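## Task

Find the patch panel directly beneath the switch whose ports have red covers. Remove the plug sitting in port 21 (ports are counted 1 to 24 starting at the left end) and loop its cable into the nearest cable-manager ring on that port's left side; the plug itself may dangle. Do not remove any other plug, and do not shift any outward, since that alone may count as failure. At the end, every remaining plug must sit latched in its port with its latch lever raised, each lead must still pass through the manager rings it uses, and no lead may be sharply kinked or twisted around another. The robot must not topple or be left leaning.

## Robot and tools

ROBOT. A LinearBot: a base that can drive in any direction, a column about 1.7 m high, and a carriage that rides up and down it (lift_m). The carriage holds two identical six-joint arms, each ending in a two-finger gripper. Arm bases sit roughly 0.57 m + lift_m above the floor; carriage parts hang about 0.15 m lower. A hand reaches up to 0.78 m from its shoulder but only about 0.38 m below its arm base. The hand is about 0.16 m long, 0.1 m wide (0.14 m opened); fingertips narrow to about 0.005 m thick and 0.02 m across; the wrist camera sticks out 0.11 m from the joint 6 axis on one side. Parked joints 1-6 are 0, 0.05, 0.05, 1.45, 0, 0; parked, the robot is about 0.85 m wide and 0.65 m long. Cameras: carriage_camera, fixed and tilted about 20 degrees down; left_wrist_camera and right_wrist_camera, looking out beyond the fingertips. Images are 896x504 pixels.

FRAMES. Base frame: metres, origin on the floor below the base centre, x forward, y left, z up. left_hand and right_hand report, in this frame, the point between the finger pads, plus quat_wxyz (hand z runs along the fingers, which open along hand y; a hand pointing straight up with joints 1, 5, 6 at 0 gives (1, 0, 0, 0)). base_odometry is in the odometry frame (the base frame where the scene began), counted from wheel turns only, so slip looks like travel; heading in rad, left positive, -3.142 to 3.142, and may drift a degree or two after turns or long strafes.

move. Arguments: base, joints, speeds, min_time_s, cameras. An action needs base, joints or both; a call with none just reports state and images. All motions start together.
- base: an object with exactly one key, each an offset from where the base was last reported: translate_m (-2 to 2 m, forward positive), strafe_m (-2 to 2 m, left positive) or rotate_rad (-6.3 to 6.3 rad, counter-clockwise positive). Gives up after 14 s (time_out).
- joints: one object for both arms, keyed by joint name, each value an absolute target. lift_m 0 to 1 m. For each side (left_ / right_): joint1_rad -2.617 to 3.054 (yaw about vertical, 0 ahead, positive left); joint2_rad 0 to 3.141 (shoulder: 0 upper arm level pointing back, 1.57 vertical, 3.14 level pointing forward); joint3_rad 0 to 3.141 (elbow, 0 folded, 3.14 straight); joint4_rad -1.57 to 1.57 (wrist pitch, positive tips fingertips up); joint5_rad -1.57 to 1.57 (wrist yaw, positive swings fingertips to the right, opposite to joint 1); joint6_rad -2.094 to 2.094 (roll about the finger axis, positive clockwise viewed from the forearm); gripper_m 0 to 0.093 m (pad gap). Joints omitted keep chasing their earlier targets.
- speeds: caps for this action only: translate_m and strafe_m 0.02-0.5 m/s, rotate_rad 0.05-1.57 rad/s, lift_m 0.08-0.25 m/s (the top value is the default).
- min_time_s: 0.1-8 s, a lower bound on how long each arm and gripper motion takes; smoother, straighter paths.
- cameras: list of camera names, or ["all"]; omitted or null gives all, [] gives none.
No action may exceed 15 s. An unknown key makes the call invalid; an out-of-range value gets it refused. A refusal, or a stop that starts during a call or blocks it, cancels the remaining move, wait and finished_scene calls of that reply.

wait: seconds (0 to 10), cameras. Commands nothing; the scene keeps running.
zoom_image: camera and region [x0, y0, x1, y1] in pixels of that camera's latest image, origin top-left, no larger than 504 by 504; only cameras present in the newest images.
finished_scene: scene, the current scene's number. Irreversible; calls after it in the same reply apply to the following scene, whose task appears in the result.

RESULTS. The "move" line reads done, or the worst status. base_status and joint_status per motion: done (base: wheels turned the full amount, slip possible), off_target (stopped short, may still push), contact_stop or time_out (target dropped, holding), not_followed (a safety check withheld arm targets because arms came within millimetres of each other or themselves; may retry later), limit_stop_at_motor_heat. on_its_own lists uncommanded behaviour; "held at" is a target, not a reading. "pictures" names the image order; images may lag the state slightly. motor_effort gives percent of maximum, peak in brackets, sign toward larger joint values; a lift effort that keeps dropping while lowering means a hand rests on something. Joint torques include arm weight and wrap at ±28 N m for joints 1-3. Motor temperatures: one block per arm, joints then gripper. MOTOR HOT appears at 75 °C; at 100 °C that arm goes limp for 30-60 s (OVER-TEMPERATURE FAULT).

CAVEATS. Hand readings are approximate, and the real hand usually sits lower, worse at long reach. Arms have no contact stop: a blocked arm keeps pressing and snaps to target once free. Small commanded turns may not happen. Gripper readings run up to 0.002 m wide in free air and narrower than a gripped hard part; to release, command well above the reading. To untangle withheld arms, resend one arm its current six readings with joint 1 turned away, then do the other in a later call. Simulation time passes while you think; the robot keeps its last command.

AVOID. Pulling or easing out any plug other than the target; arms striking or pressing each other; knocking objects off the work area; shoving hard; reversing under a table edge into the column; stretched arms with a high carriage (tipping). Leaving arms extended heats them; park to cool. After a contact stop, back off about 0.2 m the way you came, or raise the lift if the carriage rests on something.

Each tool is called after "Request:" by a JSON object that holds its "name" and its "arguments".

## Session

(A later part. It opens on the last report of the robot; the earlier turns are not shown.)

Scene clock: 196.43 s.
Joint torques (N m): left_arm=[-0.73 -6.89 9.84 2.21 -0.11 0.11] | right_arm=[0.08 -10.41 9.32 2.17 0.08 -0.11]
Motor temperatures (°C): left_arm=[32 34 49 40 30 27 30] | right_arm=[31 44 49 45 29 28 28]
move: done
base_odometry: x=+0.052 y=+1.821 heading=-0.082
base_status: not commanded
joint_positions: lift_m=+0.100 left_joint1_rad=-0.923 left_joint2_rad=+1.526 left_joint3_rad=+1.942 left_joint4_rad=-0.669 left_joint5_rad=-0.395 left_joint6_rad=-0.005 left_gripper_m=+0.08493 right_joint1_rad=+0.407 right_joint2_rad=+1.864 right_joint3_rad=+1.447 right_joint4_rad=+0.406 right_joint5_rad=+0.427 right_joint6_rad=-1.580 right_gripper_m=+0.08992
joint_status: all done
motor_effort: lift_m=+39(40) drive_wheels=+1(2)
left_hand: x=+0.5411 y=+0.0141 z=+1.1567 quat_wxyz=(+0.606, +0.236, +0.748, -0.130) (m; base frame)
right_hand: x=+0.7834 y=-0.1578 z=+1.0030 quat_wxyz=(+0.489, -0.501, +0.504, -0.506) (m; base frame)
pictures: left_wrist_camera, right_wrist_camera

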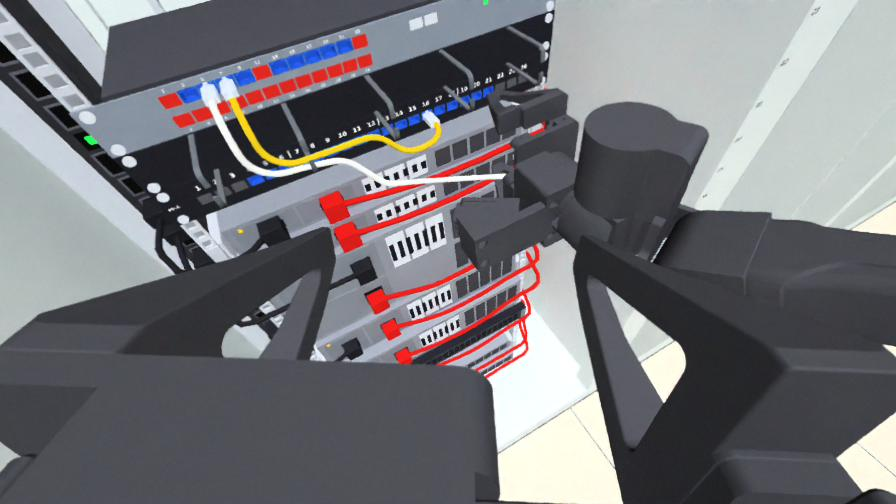

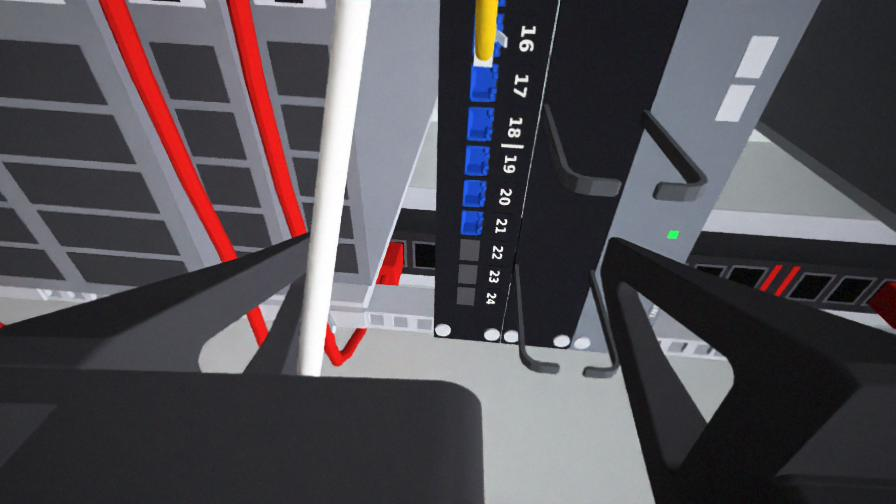

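Request:
{"name": "move", "arguments": {"joints": {"right_gripper_m": 0.03}, "min_time_s": 1.2, "cameras": []}}

Request:
{"name": "move", "arguments": {"base": {"strafe_m": 0.02}, "speeds": {"strafe_m": 0.04}, "cameras": ["left_wrist_camera", "right_wrist_camera"]}}

Request:
{"name": "move", "arguments": {"base": {"strafe_m": -0.02}, "speeds": {"strafe_m": 0.04}, "cameras": ["left_wrist_camera", "right_wrist_camera"]}}

Scene clock: 202.13 s.
Joint torques (N m): left_arm=[-0.69 -6.82 9.92 2.22 -0.09 0.15] | right_arm=[0.08 -10.4 9.32 2.17 0.07 -0.11]
Motor temperatures (°C): left_arm=[32 34 49 40 30 27 30] | right_arm=[31 44 49 45 29 28 28]
move: done
base_odometry: x=+0.052 y=+1.821 heading=-0.082
base_status: not commanded
joint_positions: lift_m=+0.100 left_joint1_rad=-0.923 left_joint2_rad=+1.526 left_joint3_rad=+1.942 left_joint4_rad=-0.669 left_joint5_rad=-0.395 left_joint6_rad=-0.005 left_gripper_m=+0.08493 right_joint1_rad=+0.407 right_joint2_rad=+1.864 right_joint3_rad=+1.447 right_joint4_rad=+0.406 right_joint5_rad=+0.427 right_joint6_rad=-1.580 right_gripper_m=+0.03008
joint_status: all done
motor_effort: lift_m=+40(40) drive_wheels=+1(2)
left_hand: x=+0.5411 y=+0.0141 z=+1.1567 quat_wxyz=(+0.606, +0.236, +0.748, -0.130) (m; base frame)
right_hand: x=+0.7834 y=-0.1578 z=+1.0030 quat_wxyz=(+0.489, -0.501, +0.504, -0.506) (m; base frame)
pictures: none
No camera images: "cameras" was empty.

Scene clock: 203.07 s.
Joint torques (N m): left_arm=[-0.59 -7.02 9.87 2.2 -0.08 0.07] | right_arm=[0.09 -10.48 9.32 2.16 0.07 -0.11]
Motor temperatures (°C): left_arm=[32 34 49 40 30 27 30] | right_arm=[31 44 49 45 29 28 28]
move: done
base_odometry: x=+0.053 y=+1.841 heading=-0.082
base_status: done
joint_positions: lift_m=+0.100 left_joint1_rad=-0.924 left_joint2_rad=+1.526 left_joint3_rad=+1.942 left_joint4_rad=-0.670 left_joint5_rad=-0.395 left_joint6_rad=-0.005 left_gripper_m=+0.08493 right_joint1_rad=+0.406 right_joint2_rad=+1.864 right_joint3_rad=+1.447 right_joint4_rad=+0.406 right_joint5_rad=+0.428 right_joint6_rad=-1.580 right_gripper_m=+0.03008
joint_status: not commanded
motor_effort: lift_m=+39(40) drive_wheels=+0(7)
left_hand: x=+0.5410 y=+0.0138 z=+1.1563 quat_wxyz=(+0.606, +0.237, +0.749, -0.130) (m; base frame)
right_hand: x=+0.7836 y=-0.1583 z=+1.0030 quat_wxyz=(+0.488, -0.501, +0.505, -0.506) (m; base frame)
pictures: left_wrist_camera, right_wrist_camera

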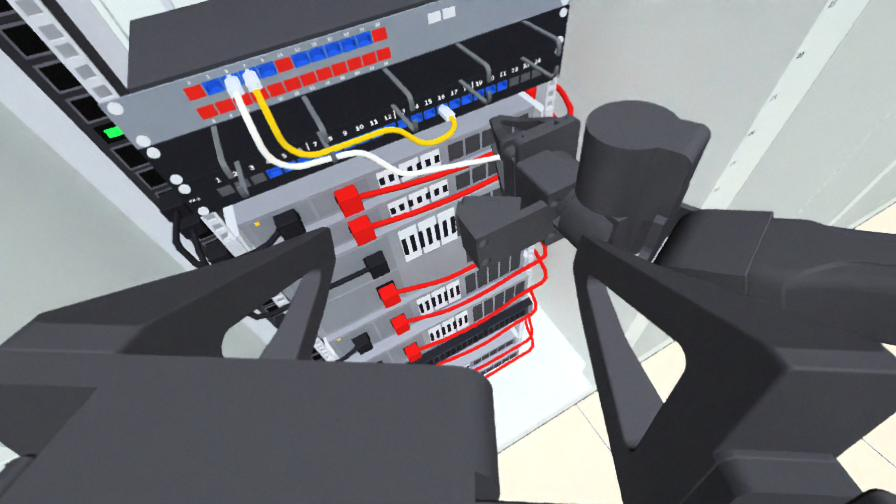

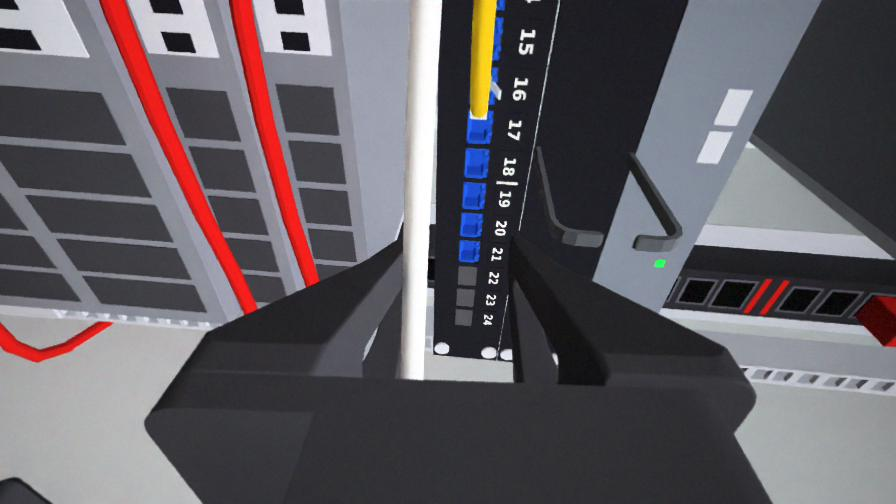

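Scene clock: 204.03 s.
Joint torques (N m): left_arm=[-0.77 -6.95 10.04 2.24 -0.07 0.11] | right_arm=[0.23 -10.45 9.33 2.17 0.07 -0.11]
Motor temperatures (°C): left_arm=[32 34 49 40 30 27 30] | right_arm=[31 44 49 45 29 28 28]
move: done
base_odometry: x=+0.052 y=+1.821 heading=-0.082
base_status: done
joint_positions: lift_m=+0.100 left_joint1_rad=-0.924 left_joint2_rad=+1.526 left_joint3_rad=+1.942 left_joint4_rad=-0.670 left_joint5_rad=-0.396 left_joint6_rad=-0.005 left_gripper_m=+0.08493 right_joint1_rad=+0.406 right_joint2_rad=+1.864 right_joint3_rad=+1.447 right_joint4_rad=+0.406 right_joint5_rad=+0.428 right_joint6_rad=-1.580 right_gripper_m=+0.03008
joint_status: not commanded
motor_effort: lift_m=+39(40) drive_wheels=+2(8)
left_hand: x=+0.5410 y=+0.0138 z=+1.1563 quat_wxyz=(+0.606, +0.236, +0.749, -0.130) (m; base frame)
right_hand: x=+0.7836 y=-0.1584 z=+1.0030 quat_wxyz=(+0.488, -0.500, +0.505, -0.506) (m; base frame)
pictures: left_wrist_camera, right_wrist_camera

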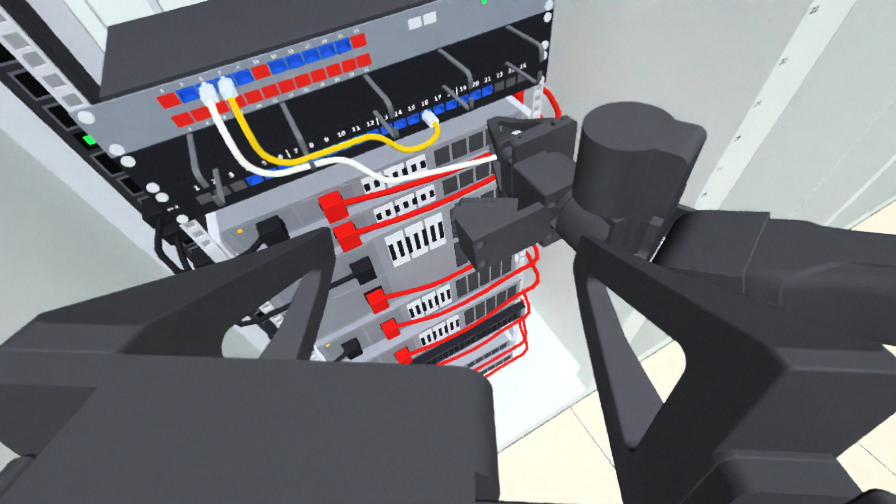

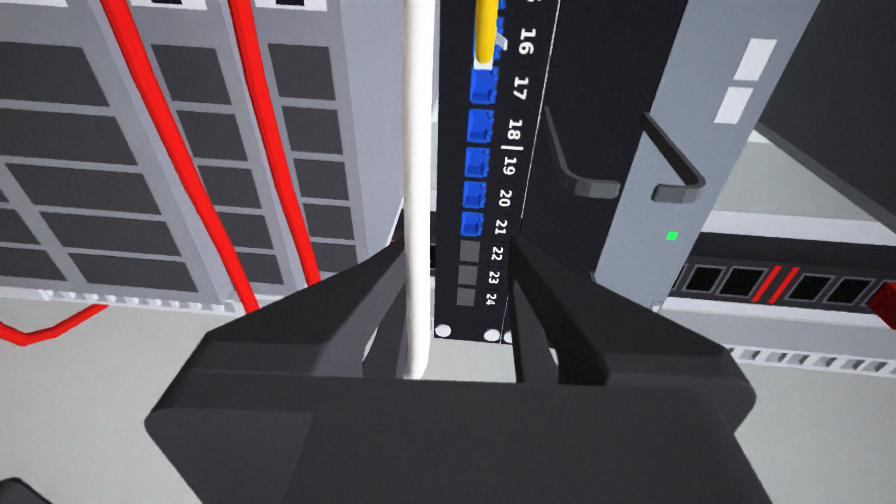

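Request:
{"name": "zoom_image", "arguments": {"camera": "right_wrist_camera", "region": [320, 200, 560, 400]}}

Request:
{"name": "zoom_image", "arguments": {"camera": "left_wrist_camera", "region": [360, 60, 600, 240]}}

Scaled by 2.100 from the camera's 896x504 image, which has a finer 1280x720 frame.

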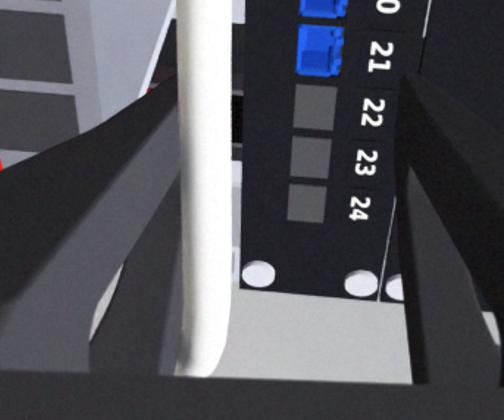

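Scaled by 2.100 from the camera's 896x504 image, which has a finer 1280x720 frame.

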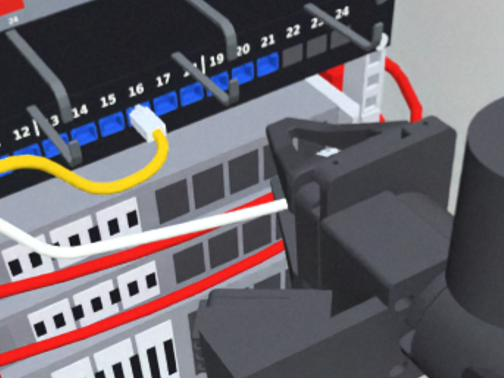

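Request:
{"name": "zoom_image", "arguments": {"camera": "left_wrist_camera", "region": [470, 100, 560, 180]}}

Scaled by 5.600 from the camera's 896x504 image, which has a finer 1280x720 frame.

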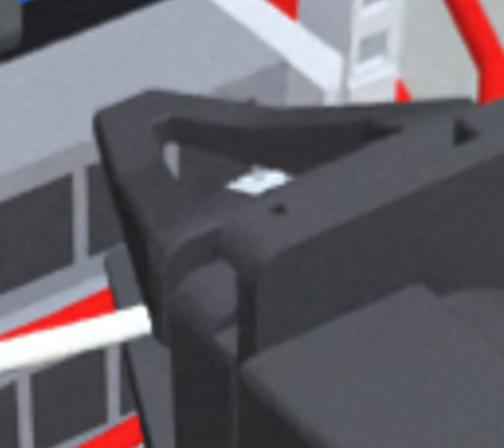

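Request:
{"name": "move", "arguments": {"joints": {"right_gripper_m": 0.0045}, "min_time_s": 2.0, "cameras": ["left_wrist_camera", "right_wrist_camera"]}}

Request:
{"name": "zoom_image", "arguments": {"camera": "left_wrist_camera", "region": [440, 80, 600, 200]}}

Request:
{"name": "zoom_image", "arguments": {"camera": "right_wrist_camera", "region": [320, 160, 600, 400]}}

Scene clock: 216.97 s.
Joint torques (N m): left_arm=[-0.61 -7.1 9.94 2.23 -0.07 0.11] | right_arm=[0.16 -10.39 9.32 2.16 0.07 -0.11]
Motor temperatures (°C): left_arm=[32 34 50 40 30 27 30] | right_arm=[31 45 49 45 29 28 28]
move: done
base_odometry: x=+0.052 y=+1.821 heading=-0.082
base_status: not commanded
joint_positions: lift_m=+0.100 left_joint1_rad=-0.924 left_joint2_rad=+1.526 left_joint3_rad=+1.942 left_joint4_rad=-0.670 left_joint5_rad=-0.396 left_joint6_rad=-0.005 left_gripper_m=+0.08493 right_joint1_rad=+0.406 right_joint2_rad=+1.864 right_joint3_rad=+1.447 right_joint4_rad=+0.406 right_joint5_rad=+0.428 right_joint6_rad=-1.580 right_gripper_m=+0.00463
joint_status: all done
motor_effort: lift_m=+39(40) drive_wheels=+1(2)
left_hand: x=+0.5410 y=+0.0138 z=+1.1563 quat_wxyz=(+0.606, +0.236, +0.749, -0.130) (m; base frame)
right_hand: x=+0.7836 y=-0.1584 z=+1.0030 quat_wxyz=(+0.488, -0.500, +0.505, -0.506) (m; base frame)
pictures: left_wrist_camera, right_wrist_camera

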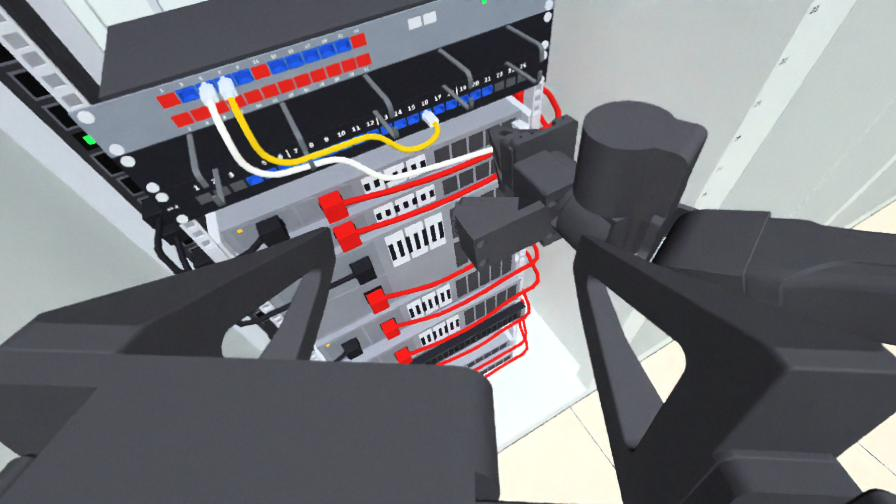

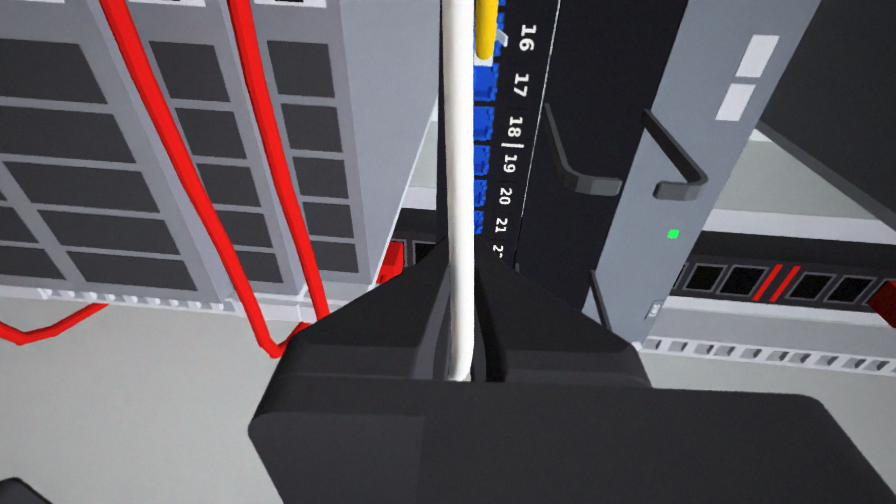

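Scaled by 3.150 from the camera's 896x504 image, which has a finer 1280x720 frame.

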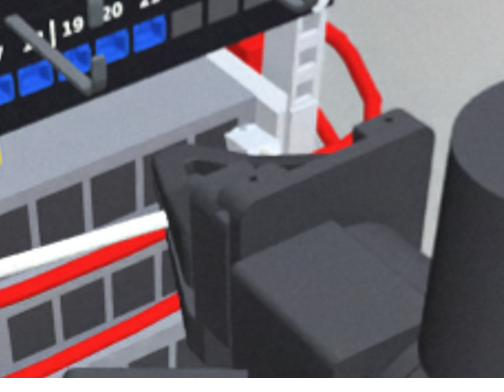

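Scaled by 1.800 from the camera's 896x504 image, which has a finer 1280x720 frame.

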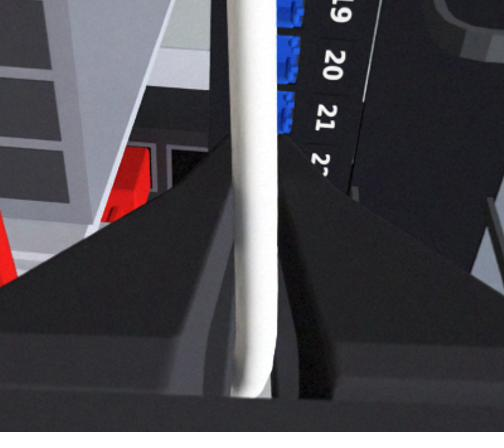

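Request:
{"name": "zoom_image", "arguments": {"camera": "left_wrist_camera", "region": [485, 100, 565, 160]}}

Scaled by 6.300 from the camera's 896x504 image, which has a finer 1280x720 frame.

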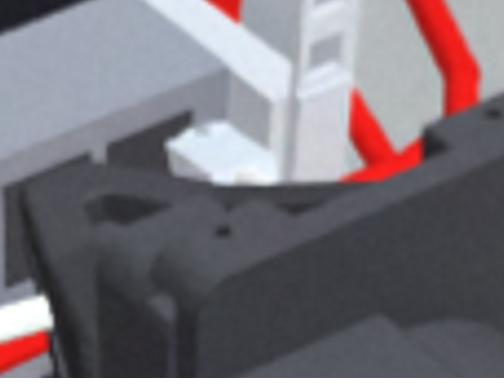

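Request:
{"name": "move", "arguments": {"joints": {"right_gripper_m": 0.003, "lift_m": 0.152}, "speeds": {"lift_m": 0.08}, "cameras": ["left_wrist_camera", "right_wrist_camera"]}}

Request:
{"name": "zoom_image", "arguments": {"camera": "right_wrist_camera", "region": [360, 0, 720, 400]}}

Request:
{"name": "zoom_image", "arguments": {"camera": "left_wrist_camera", "region": [360, 80, 600, 240]}}

Scene clock: 221.17 s.
Joint torques (N m): left_arm=[-0.57 -7.24 9.46 2.28 -0.07 0.11] | right_arm=[0.08 -10.45 9.33 2.17 0.07 -0.11]
Motor temperatures (°C): left_arm=[32 34 50 40 30 27 30] | right_arm=[31 45 49 46 29 28 28]
move: done
base_odometry: x=+0.052 y=+1.821 heading=-0.082
base_status: not commanded
joint_positions: lift_m=+0.152 left_joint1_rad=-0.924 left_joint2_rad=+1.527 left_joint3_rad=+1.945 left_joint4_rad=-0.672 left_joint5_rad=-0.396 left_joint6_rad=-0.005 left_gripper_m=+0.08493 right_joint1_rad=+0.406 right_joint2_rad=+1.865 right_joint3_rad=+1.447 right_joint4_rad=+0.405 right_joint5_rad=+0.428 right_joint6_rad=-1.580 right_gripper_m=+0.00301
joint_status: all done
motor_effort: lift_m=+38(46) drive_wheels=-3(3)
left_hand: x=+0.5409 y=+0.0141 z=+1.2092 quat_wxyz=(+0.606, +0.236, +0.749, -0.130) (m; base frame)
right_hand: x=+0.7838 y=-0.1583 z=+1.0542 quat_wxyz=(+0.488, -0.501, +0.505, -0.506) (m; base frame)
pictures: left_wrist_camera, right_wrist_camera

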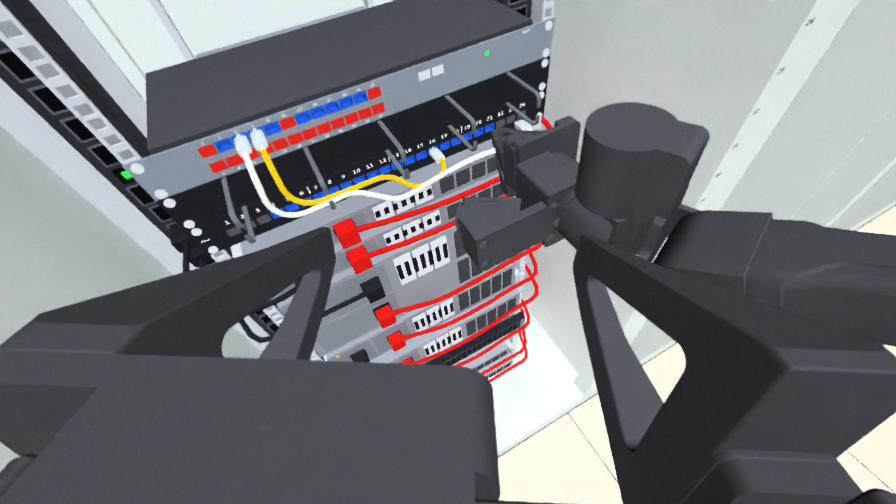

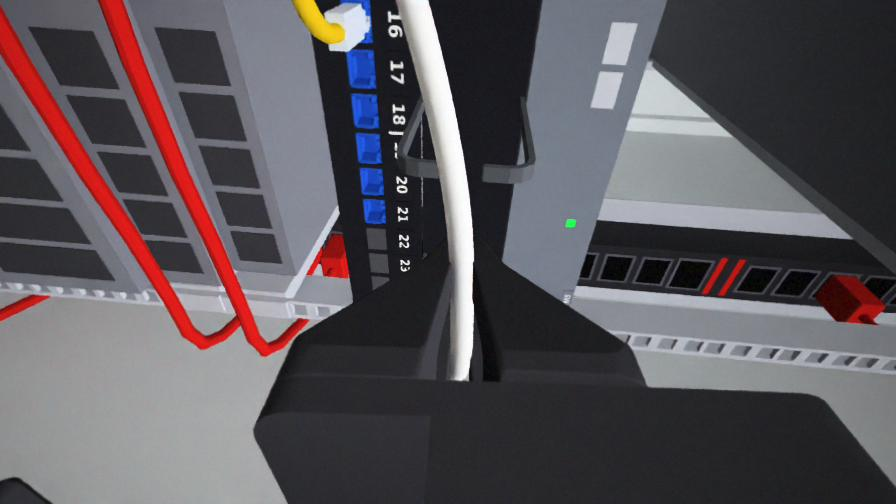

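Scaled by 1.260 from the camera's 896x504 image, which has a finer 1280x720 frame.

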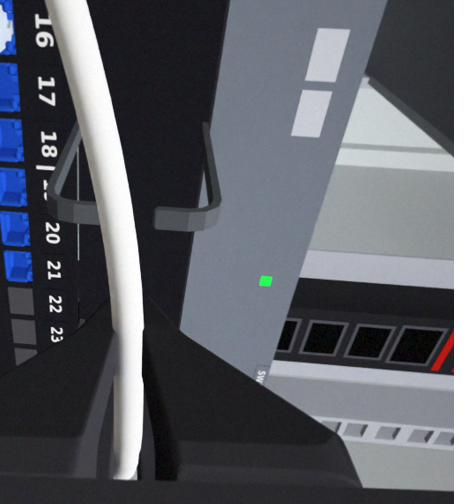

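Scaled by 2.100 from the camera's 896x504 image, which has a finer 1280x720 frame.

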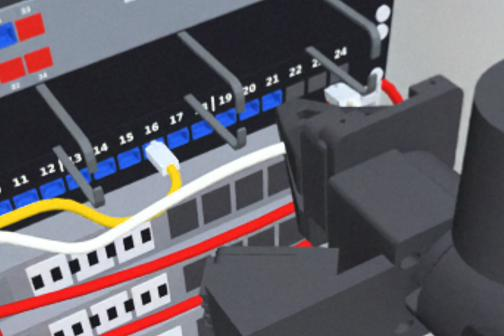

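Request:
{"name": "move", "arguments": {"base": {"translate_m": 0.024}, "speeds": {"translate_m": 0.03}, "cameras": ["left_wrist_camera", "right_wrist_camera"]}}

Request:
{"name": "zoom_image", "arguments": {"camera": "right_wrist_camera", "region": [360, 0, 720, 400]}}

Request:
{"name": "zoom_image", "arguments": {"camera": "left_wrist_camera", "region": [360, 60, 600, 220]}}

Scene clock: 224.20 s.
Joint torques (N m): left_arm=[-0.57 -7.23 9.46 2.21 -0.06 0.11] | right_arm=[0.23 -10.62 9.26 2.19 0.05 -0.11]
Motor temperatures (°C): left_arm=[32 34 50 40 30 27 30] | right_arm=[31 45 49 46 29 28 28]
move: done
base_odometry: x=+0.075 y=+1.819 heading=-0.082
base_status: done
joint_positions: lift_m=+0.152 left_joint1_rad=-0.925 left_joint2_rad=+1.528 left_joint3_rad=+1.945 left_joint4_rad=-0.672 left_joint5_rad=-0.396 left_joint6_rad=-0.005 left_gripper_m=+0.08493 right_joint1_rad=+0.405 right_joint2_rad=+1.865 right_joint3_rad=+1.447 right_joint4_rad=+0.403 right_joint5_rad=+0.428 right_joint6_rad=-1.580 right_gripper_m=+0.00331
joint_status: not commanded
motor_effort: lift_m=+38(38) drive_wheels=-7(10)
left_hand: x=+0.5409 y=+0.0136 z=+1.2089 quat_wxyz=(+0.606, +0.237, +0.749, -0.130) (m; base frame)
right_hand: x=+0.7839 y=-0.1588 z=+1.0539 quat_wxyz=(+0.487, -0.501, +0.506, -0.506) (m; base frame)
pictures: left_wrist_camera, right_wrist_camera

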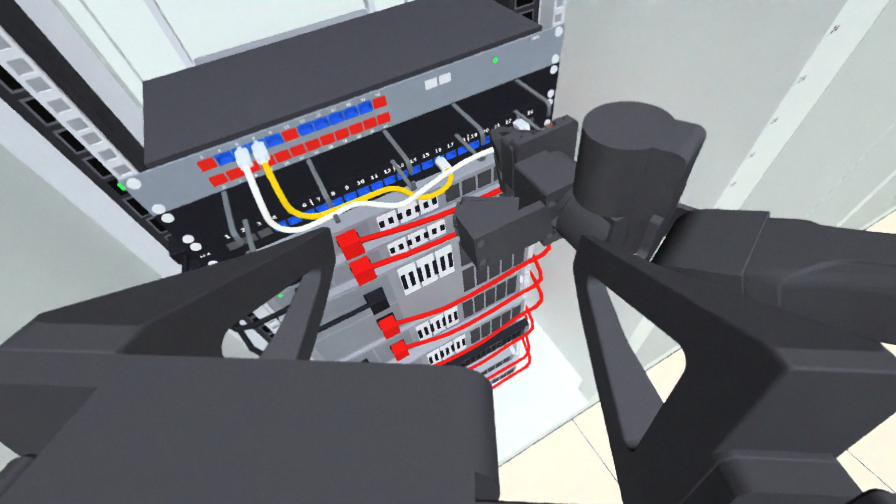

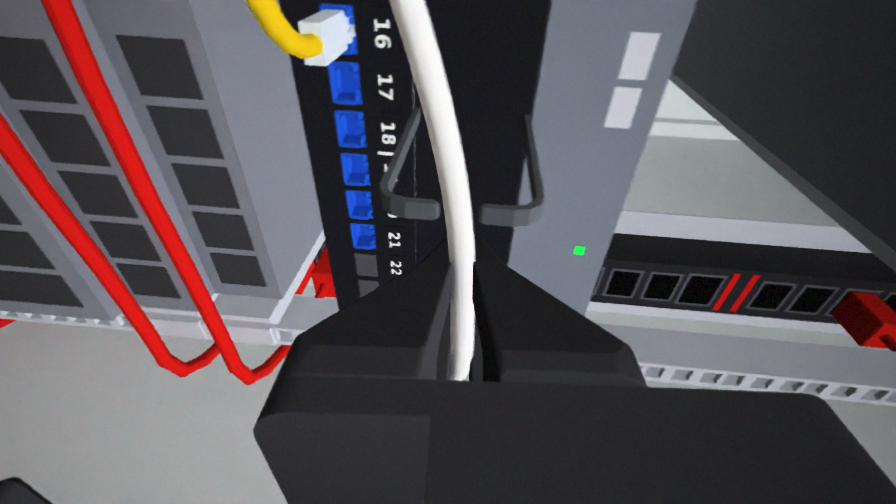

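Scaled by 1.260 from the camera's 896x504 image, which has a finer 1280x720 frame.

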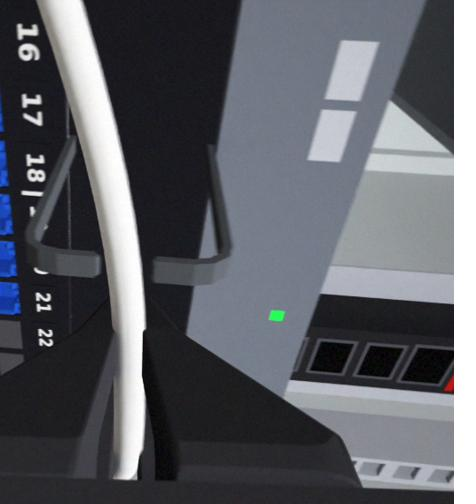

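Scaled by 2.100 from the camera's 896x504 image, which has a finer 1280x720 frame.

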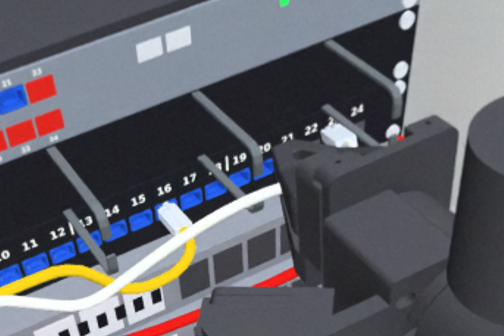

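Request:
{"name": "move", "arguments": {"base": {"translate_m": 0.023}, "joints": {"lift_m": 0.153}, "speeds": {"translate_m": 0.025, "lift_m": 0.08}, "cameras": ["left_wrist_camera", "right_wrist_camera"]}}

Request:
{"name": "zoom_image", "arguments": {"camera": "right_wrist_camera", "region": [360, 0, 720, 400]}}

Request:
{"name": "zoom_image", "arguments": {"camera": "left_wrist_camera", "region": [360, 60, 600, 220]}}

Scene clock: 226.23 s.
Joint torques (N m): left_arm=[-0.65 -7.19 9.42 2.23 -0.05 0.07] | right_arm=[0.42 -10.65 9.32 2.18 -0.04 -0.11]
Motor temperatures (°C): left_arm=[32 34 50 40 30 27 30] | right_arm=[31 45 50 46 29 28 28]
move: done
base_odometry: x=+0.098 y=+1.817 heading=-0.083
base_status: done
joint_positions: lift_m=+0.153 left_joint1_rad=-0.924 left_joint2_rad=+1.529 left_joint3_rad=+1.947 left_joint4_rad=-0.672 left_joint5_rad=-0.396 left_joint6_rad=-0.005 left_gripper_m=+0.08493 right_joint1_rad=+0.404 right_joint2_rad=+1.866 right_joint3_rad=+1.447 right_joint4_rad=+0.403 right_joint5_rad=+0.441 right_joint6_rad=-1.580 right_gripper_m=+0.00330
joint_status: all done
motor_effort: lift_m=+40(44) drive_wheels=-7(13)
left_hand: x=+0.5411 y=+0.0136 z=+1.2100 quat_wxyz=(+0.606, +0.236, +0.748, -0.130) (m; base frame)
right_hand: x=+0.7840 y=-0.1613 z=+1.0544 quat_wxyz=(+0.483, -0.498, +0.509, -0.509) (m; base frame)
pictures: left_wrist_camera, right_wrist_camera

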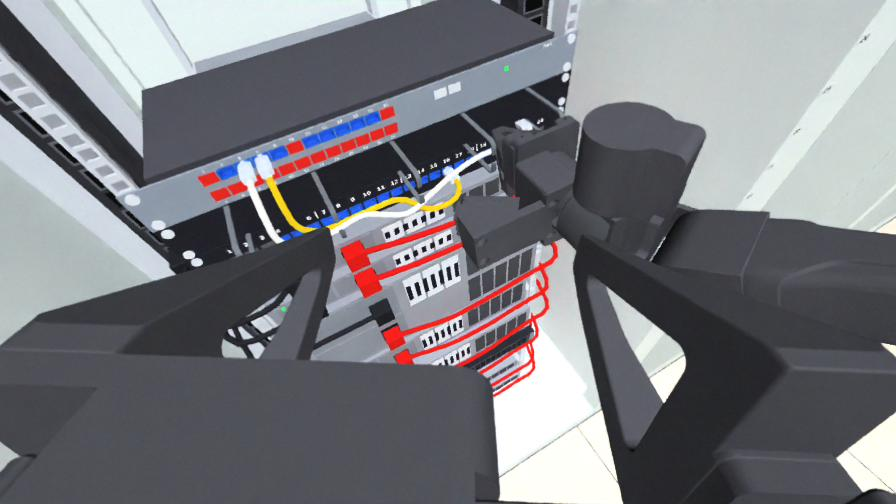

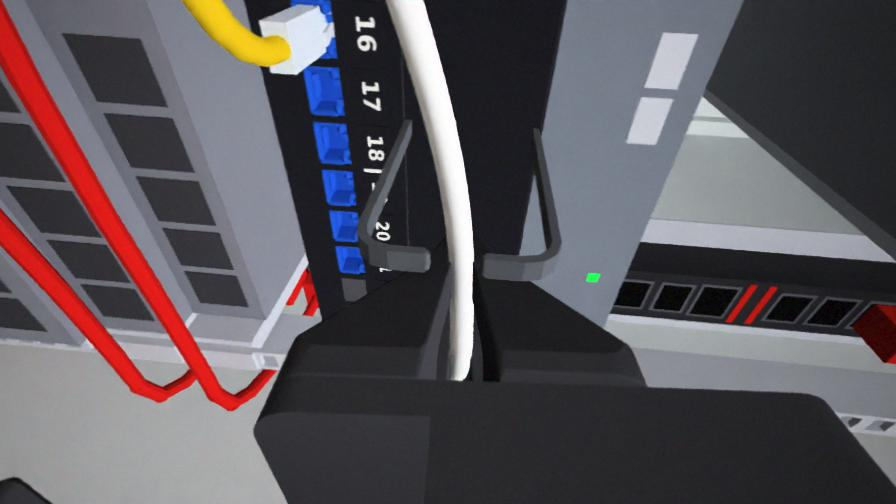

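Scaled by 1.260 from the camera's 896x504 image, which has a finer 1280x720 frame.

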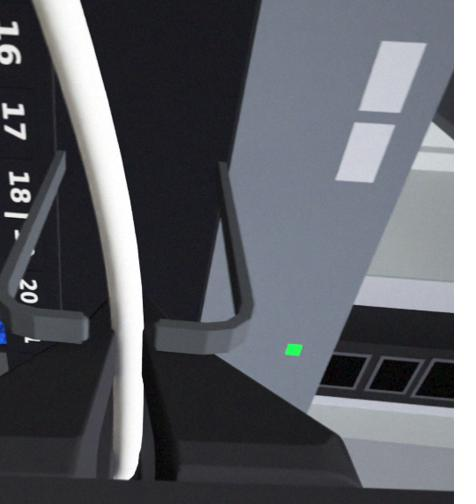

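Scaled by 2.100 from the camera's 896x504 image, which has a finer 1280x720 frame.

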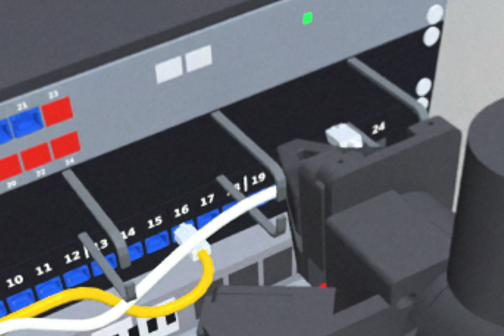

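Request:
{"name": "zoom_image", "arguments": {"camera": "left_wrist_camera", "region": [440, 70, 600, 190]}}

Request:
{"name": "zoom_image", "arguments": {"camera": "left_wrist_camera", "region": [340, 130, 500, 250]}}

Request:
{"name": "zoom_image", "arguments": {"camera": "right_wrist_camera", "region": [400, 200, 560, 320]}}

Scaled by 3.150 from the camera's 896x504 image, which has a finer 1280x720 frame.

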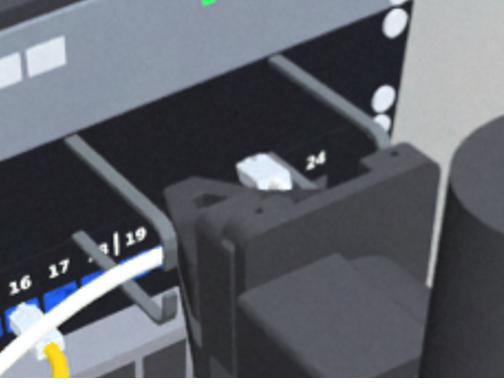

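Scaled by 3.150 from the camera's 896x504 image, which has a finer 1280x720 frame.

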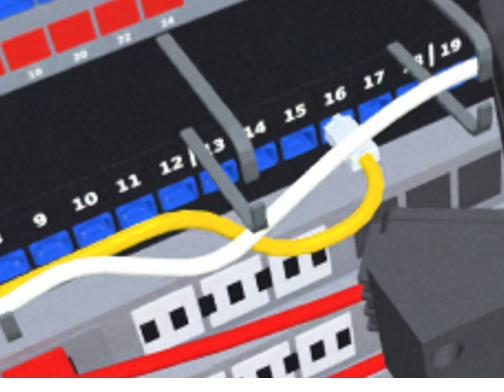

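Scaled by 3.150 from the camera's 896x504 image, which has a finer 1280x720 frame.

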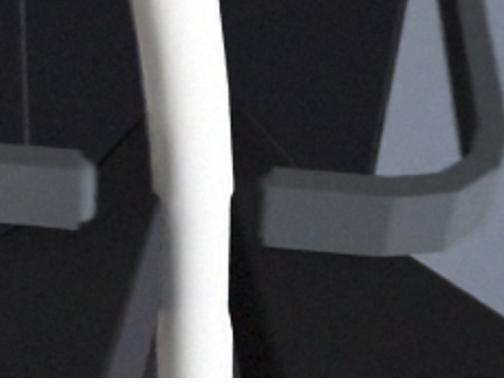

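Request:
{"name": "move", "arguments": {"joints": {"lift_m": 0.138}, "speeds": {"lift_m": 0.08}, "cameras": ["left_wrist_camera", "right_wrist_camera"]}}

Request:
{"name": "zoom_image", "arguments": {"camera": "right_wrist_camera", "region": [360, 0, 720, 400]}}

Request:
{"name": "zoom_image", "arguments": {"camera": "left_wrist_camera", "region": [440, 70, 600, 190]}}

Request:
{"name": "zoom_image", "arguments": {"camera": "left_wrist_camera", "region": [340, 130, 500, 250]}}

Scene clock: 230.40 s.
Joint torques (N m): left_arm=[-0.69 -7.32 9.03 2.22 -0.08 0.08] | right_arm=[0.39 -10.56 9.26 2.18 -0.05 -0.11]
Motor temperatures (°C): left_arm=[32 34 50 40 30 27 30] | right_arm=[31 45 50 46 29 28 28]
move: done
base_odometry: x=+0.098 y=+1.817 heading=-0.083
base_status: not commanded
joint_positions: lift_m=+0.138 left_joint1_rad=-0.924 left_joint2_rad=+1.529 left_joint3_rad=+1.948 left_joint4_rad=-0.675 left_joint5_rad=-0.396 left_joint6_rad=-0.005 left_gripper_m=+0.08493 right_joint1_rad=+0.404 right_joint2_rad=+1.866 right_joint3_rad=+1.447 right_joint4_rad=+0.404 right_joint5_rad=+0.441 right_joint6_rad=-1.580 right_gripper_m=+0.00307
joint_status: all done
motor_effort: lift_m=+40(40) drive_wheels=-7(8)
left_hand: x=+0.5410 y=+0.0138 z=+1.1951 quat_wxyz=(+0.606, +0.236, +0.749, -0.129) (m; base frame)
right_hand: x=+0.7840 y=-0.1613 z=+1.0399 quat_wxyz=(+0.484, -0.498, +0.509, -0.509) (m; base frame)
pictures: left_wrist_camera, right_wrist_camera

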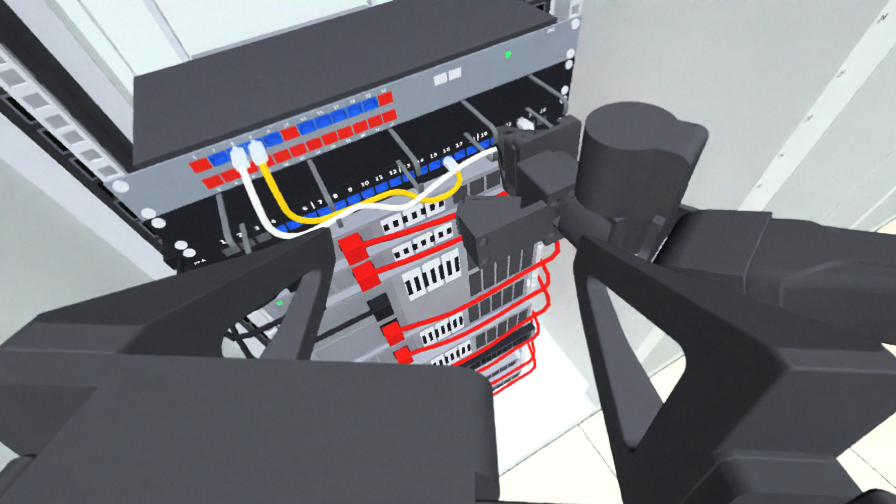

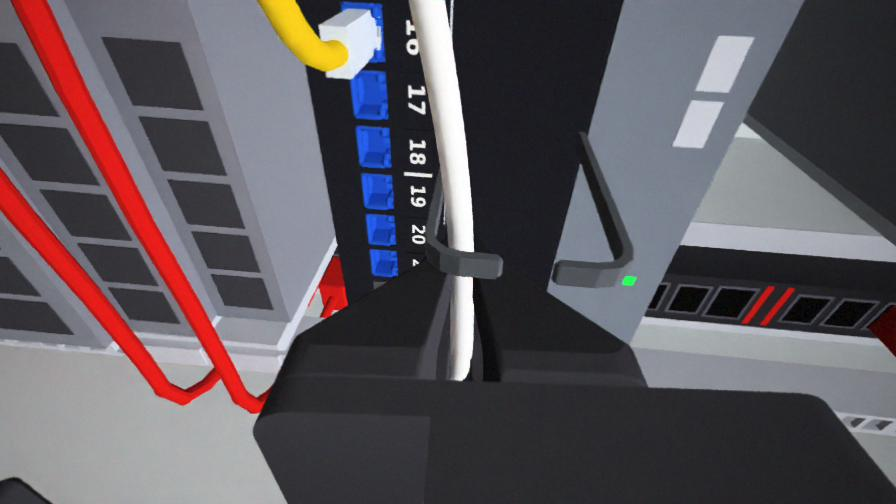

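Scaled by 1.260 from the camera's 896x504 image, which has a finer 1280x720 frame.

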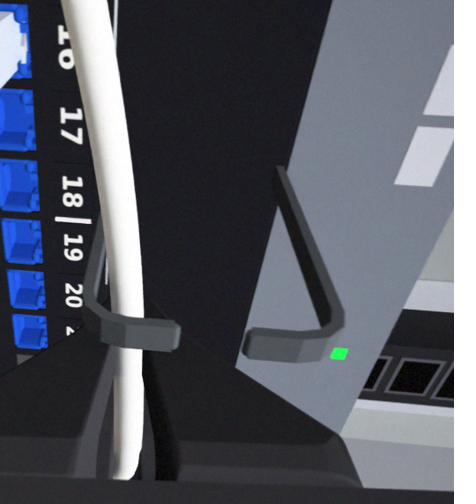

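Scaled by 3.150 from the camera's 896x504 image, which has a finer 1280x720 frame.

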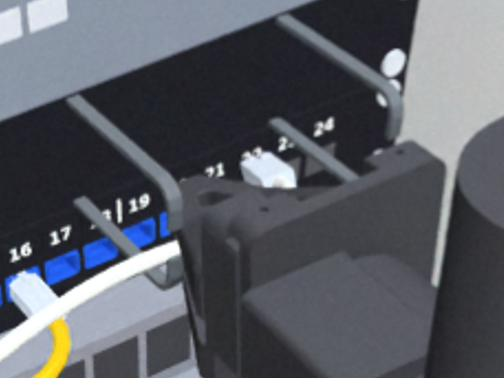

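Scaled by 3.150 from the camera's 896x504 image, which has a finer 1280x720 frame.

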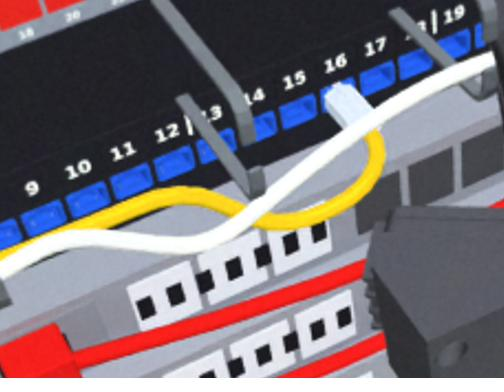

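Request:
{"name": "move", "arguments": {"joints": {"lift_m": 0.135}, "speeds": {"lift_m": 0.08}, "cameras": []}}

Request:
{"name": "move", "arguments": {"joints": {"right_gripper_m": 0.02}, "min_time_s": 2.0, "cameras": ["left_wrist_camera", "right_wrist_camera"]}}

Request:
{"name": "zoom_image", "arguments": {"camera": "right_wrist_camera", "region": [360, 0, 720, 400]}}

Request:
{"name": "zoom_image", "arguments": {"camera": "left_wrist_camera", "region": [440, 70, 600, 190]}}

Scene clock: 231.60 s.
Joint torques (N m): left_arm=[-0.69 -7.35 9.22 2.26 -0.09 0.09] | right_arm=[0.44 -10.54 9.25 2.14 -0.05 -0.11]
Motor temperatures (°C): left_arm=[32 34 50 40 30 27 30] | right_arm=[31 44 50 46 29 28 28]
move: done
base_odometry: x=+0.098 y=+1.817 heading=-0.083
base_status: not commanded
joint_positions: lift_m=+0.135 left_joint1_rad=-0.924 left_joint2_rad=+1.529 left_joint3_rad=+1.948 left_joint4_rad=-0.674 left_joint5_rad=-0.396 left_joint6_rad=-0.005 left_gripper_m=+0.08493 right_joint1_rad=+0.404 right_joint2_rad=+1.866 right_joint3_rad=+1.447 right_joint4_rad=+0.406 right_joint5_rad=+0.441 right_joint6_rad=-1.580 right_gripper_m=+0.00301
joint_status: all done
motor_effort: lift_m=+38(39) drive_wheels=-7(8)
left_hand: x=+0.5410 y=+0.0138 z=+1.1923 quat_wxyz=(+0.606, +0.236, +0.749, -0.129) (m; base frame)
right_hand: x=+0.7840 y=-0.1613 z=+1.0376 quat_wxyz=(+0.484, -0.497, +0.508, -0.510) (m; base frame)
pictures: none
No camera images: "cameras" was empty.

Scene clock: 233.90 s.
Joint torques (N m): left_arm=[-0.64 -7.31 9.17 2.28 -0.1 0.08] | right_arm=[0.31 -10.55 9.28 2.23 -0.06 -0.11]
Motor temperatures (°C): left_arm=[32 35 49 40 30 27 30] | right_arm=[31 44 50 46 29 28 28]
move: done
base_odometry: x=+0.098 y=+1.817 heading=-0.083
base_status: not commanded
joint_positions: lift_m=+0.135 left_joint1_rad=-0.924 left_joint2_rad=+1.529 left_joint3_rad=+1.948 left_joint4_rad=-0.674 left_joint5_rad=-0.396 left_joint6_rad=-0.005 left_gripper_m=+0.08493 right_joint1_rad=+0.404 right_joint2_rad=+1.866 right_joint3_rad=+1.447 right_joint4_rad=+0.400 right_joint5_rad=+0.441 right_joint6_rad=-1.580 right_gripper_m=+0.01993
joint_status: all done
motor_effort: lift_m=+38(38) drive_wheels=-8(9)
left_hand: x=+0.5410 y=+0.0138 z=+1.1923 quat_wxyz=(+0.606, +0.236, +0.749, -0.129) (m; base frame)
right_hand: x=+0.7840 y=-0.1613 z=+1.0362 quat_wxyz=(+0.482, -0.499, +0.509, -0.509) (m; base frame)
pictures: left_wrist_camera, right_wrist_camera

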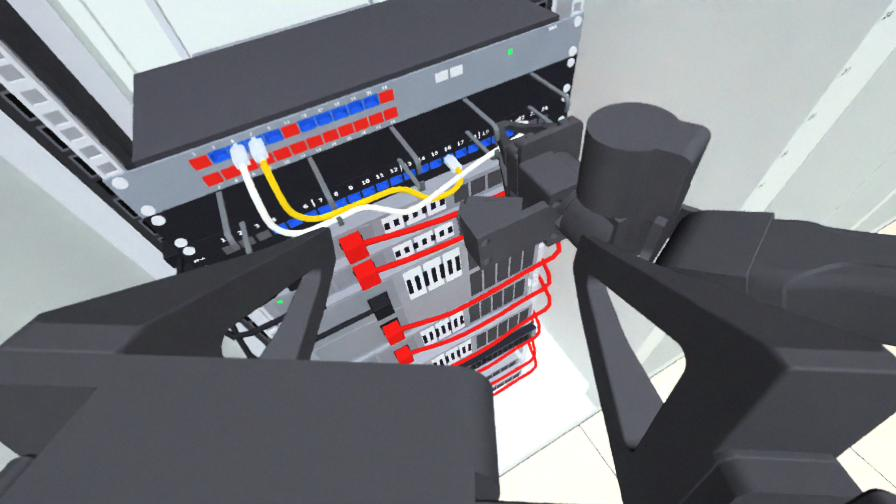

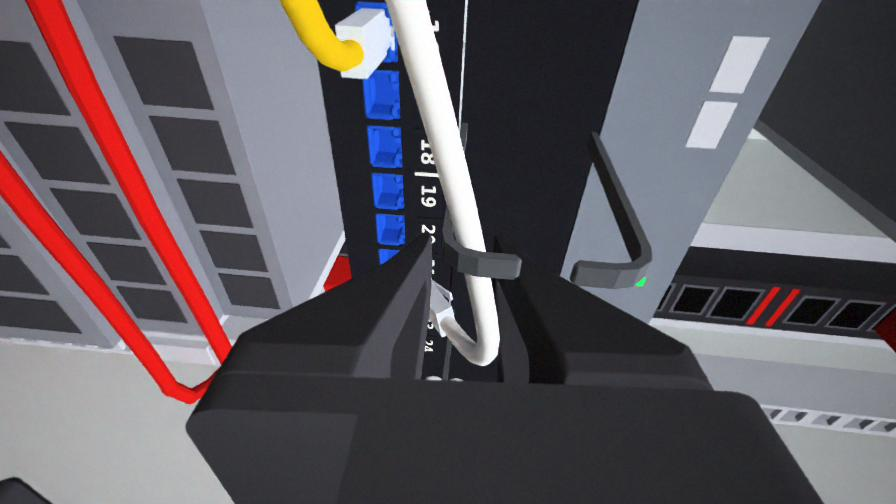

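Scaled by 1.260 from the camera's 896x504 image, which has a finer 1280x720 frame.

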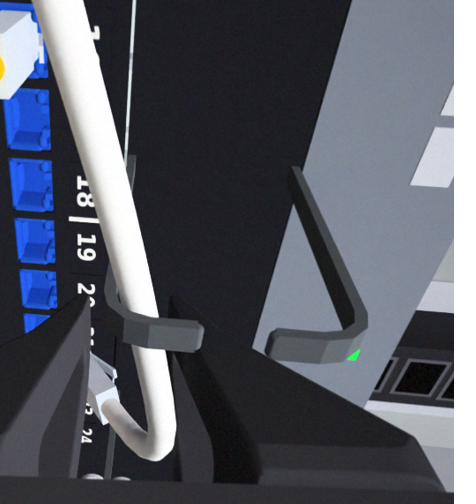

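Scaled by 3.150 from the camera's 896x504 image, which has a finer 1280x720 frame.

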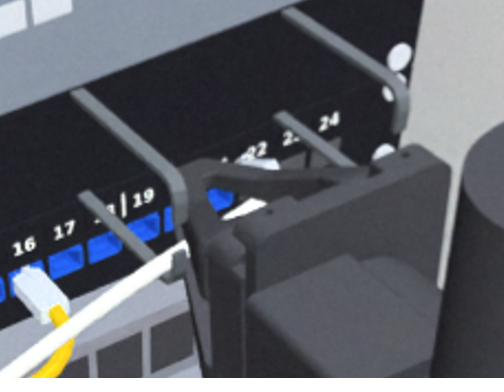

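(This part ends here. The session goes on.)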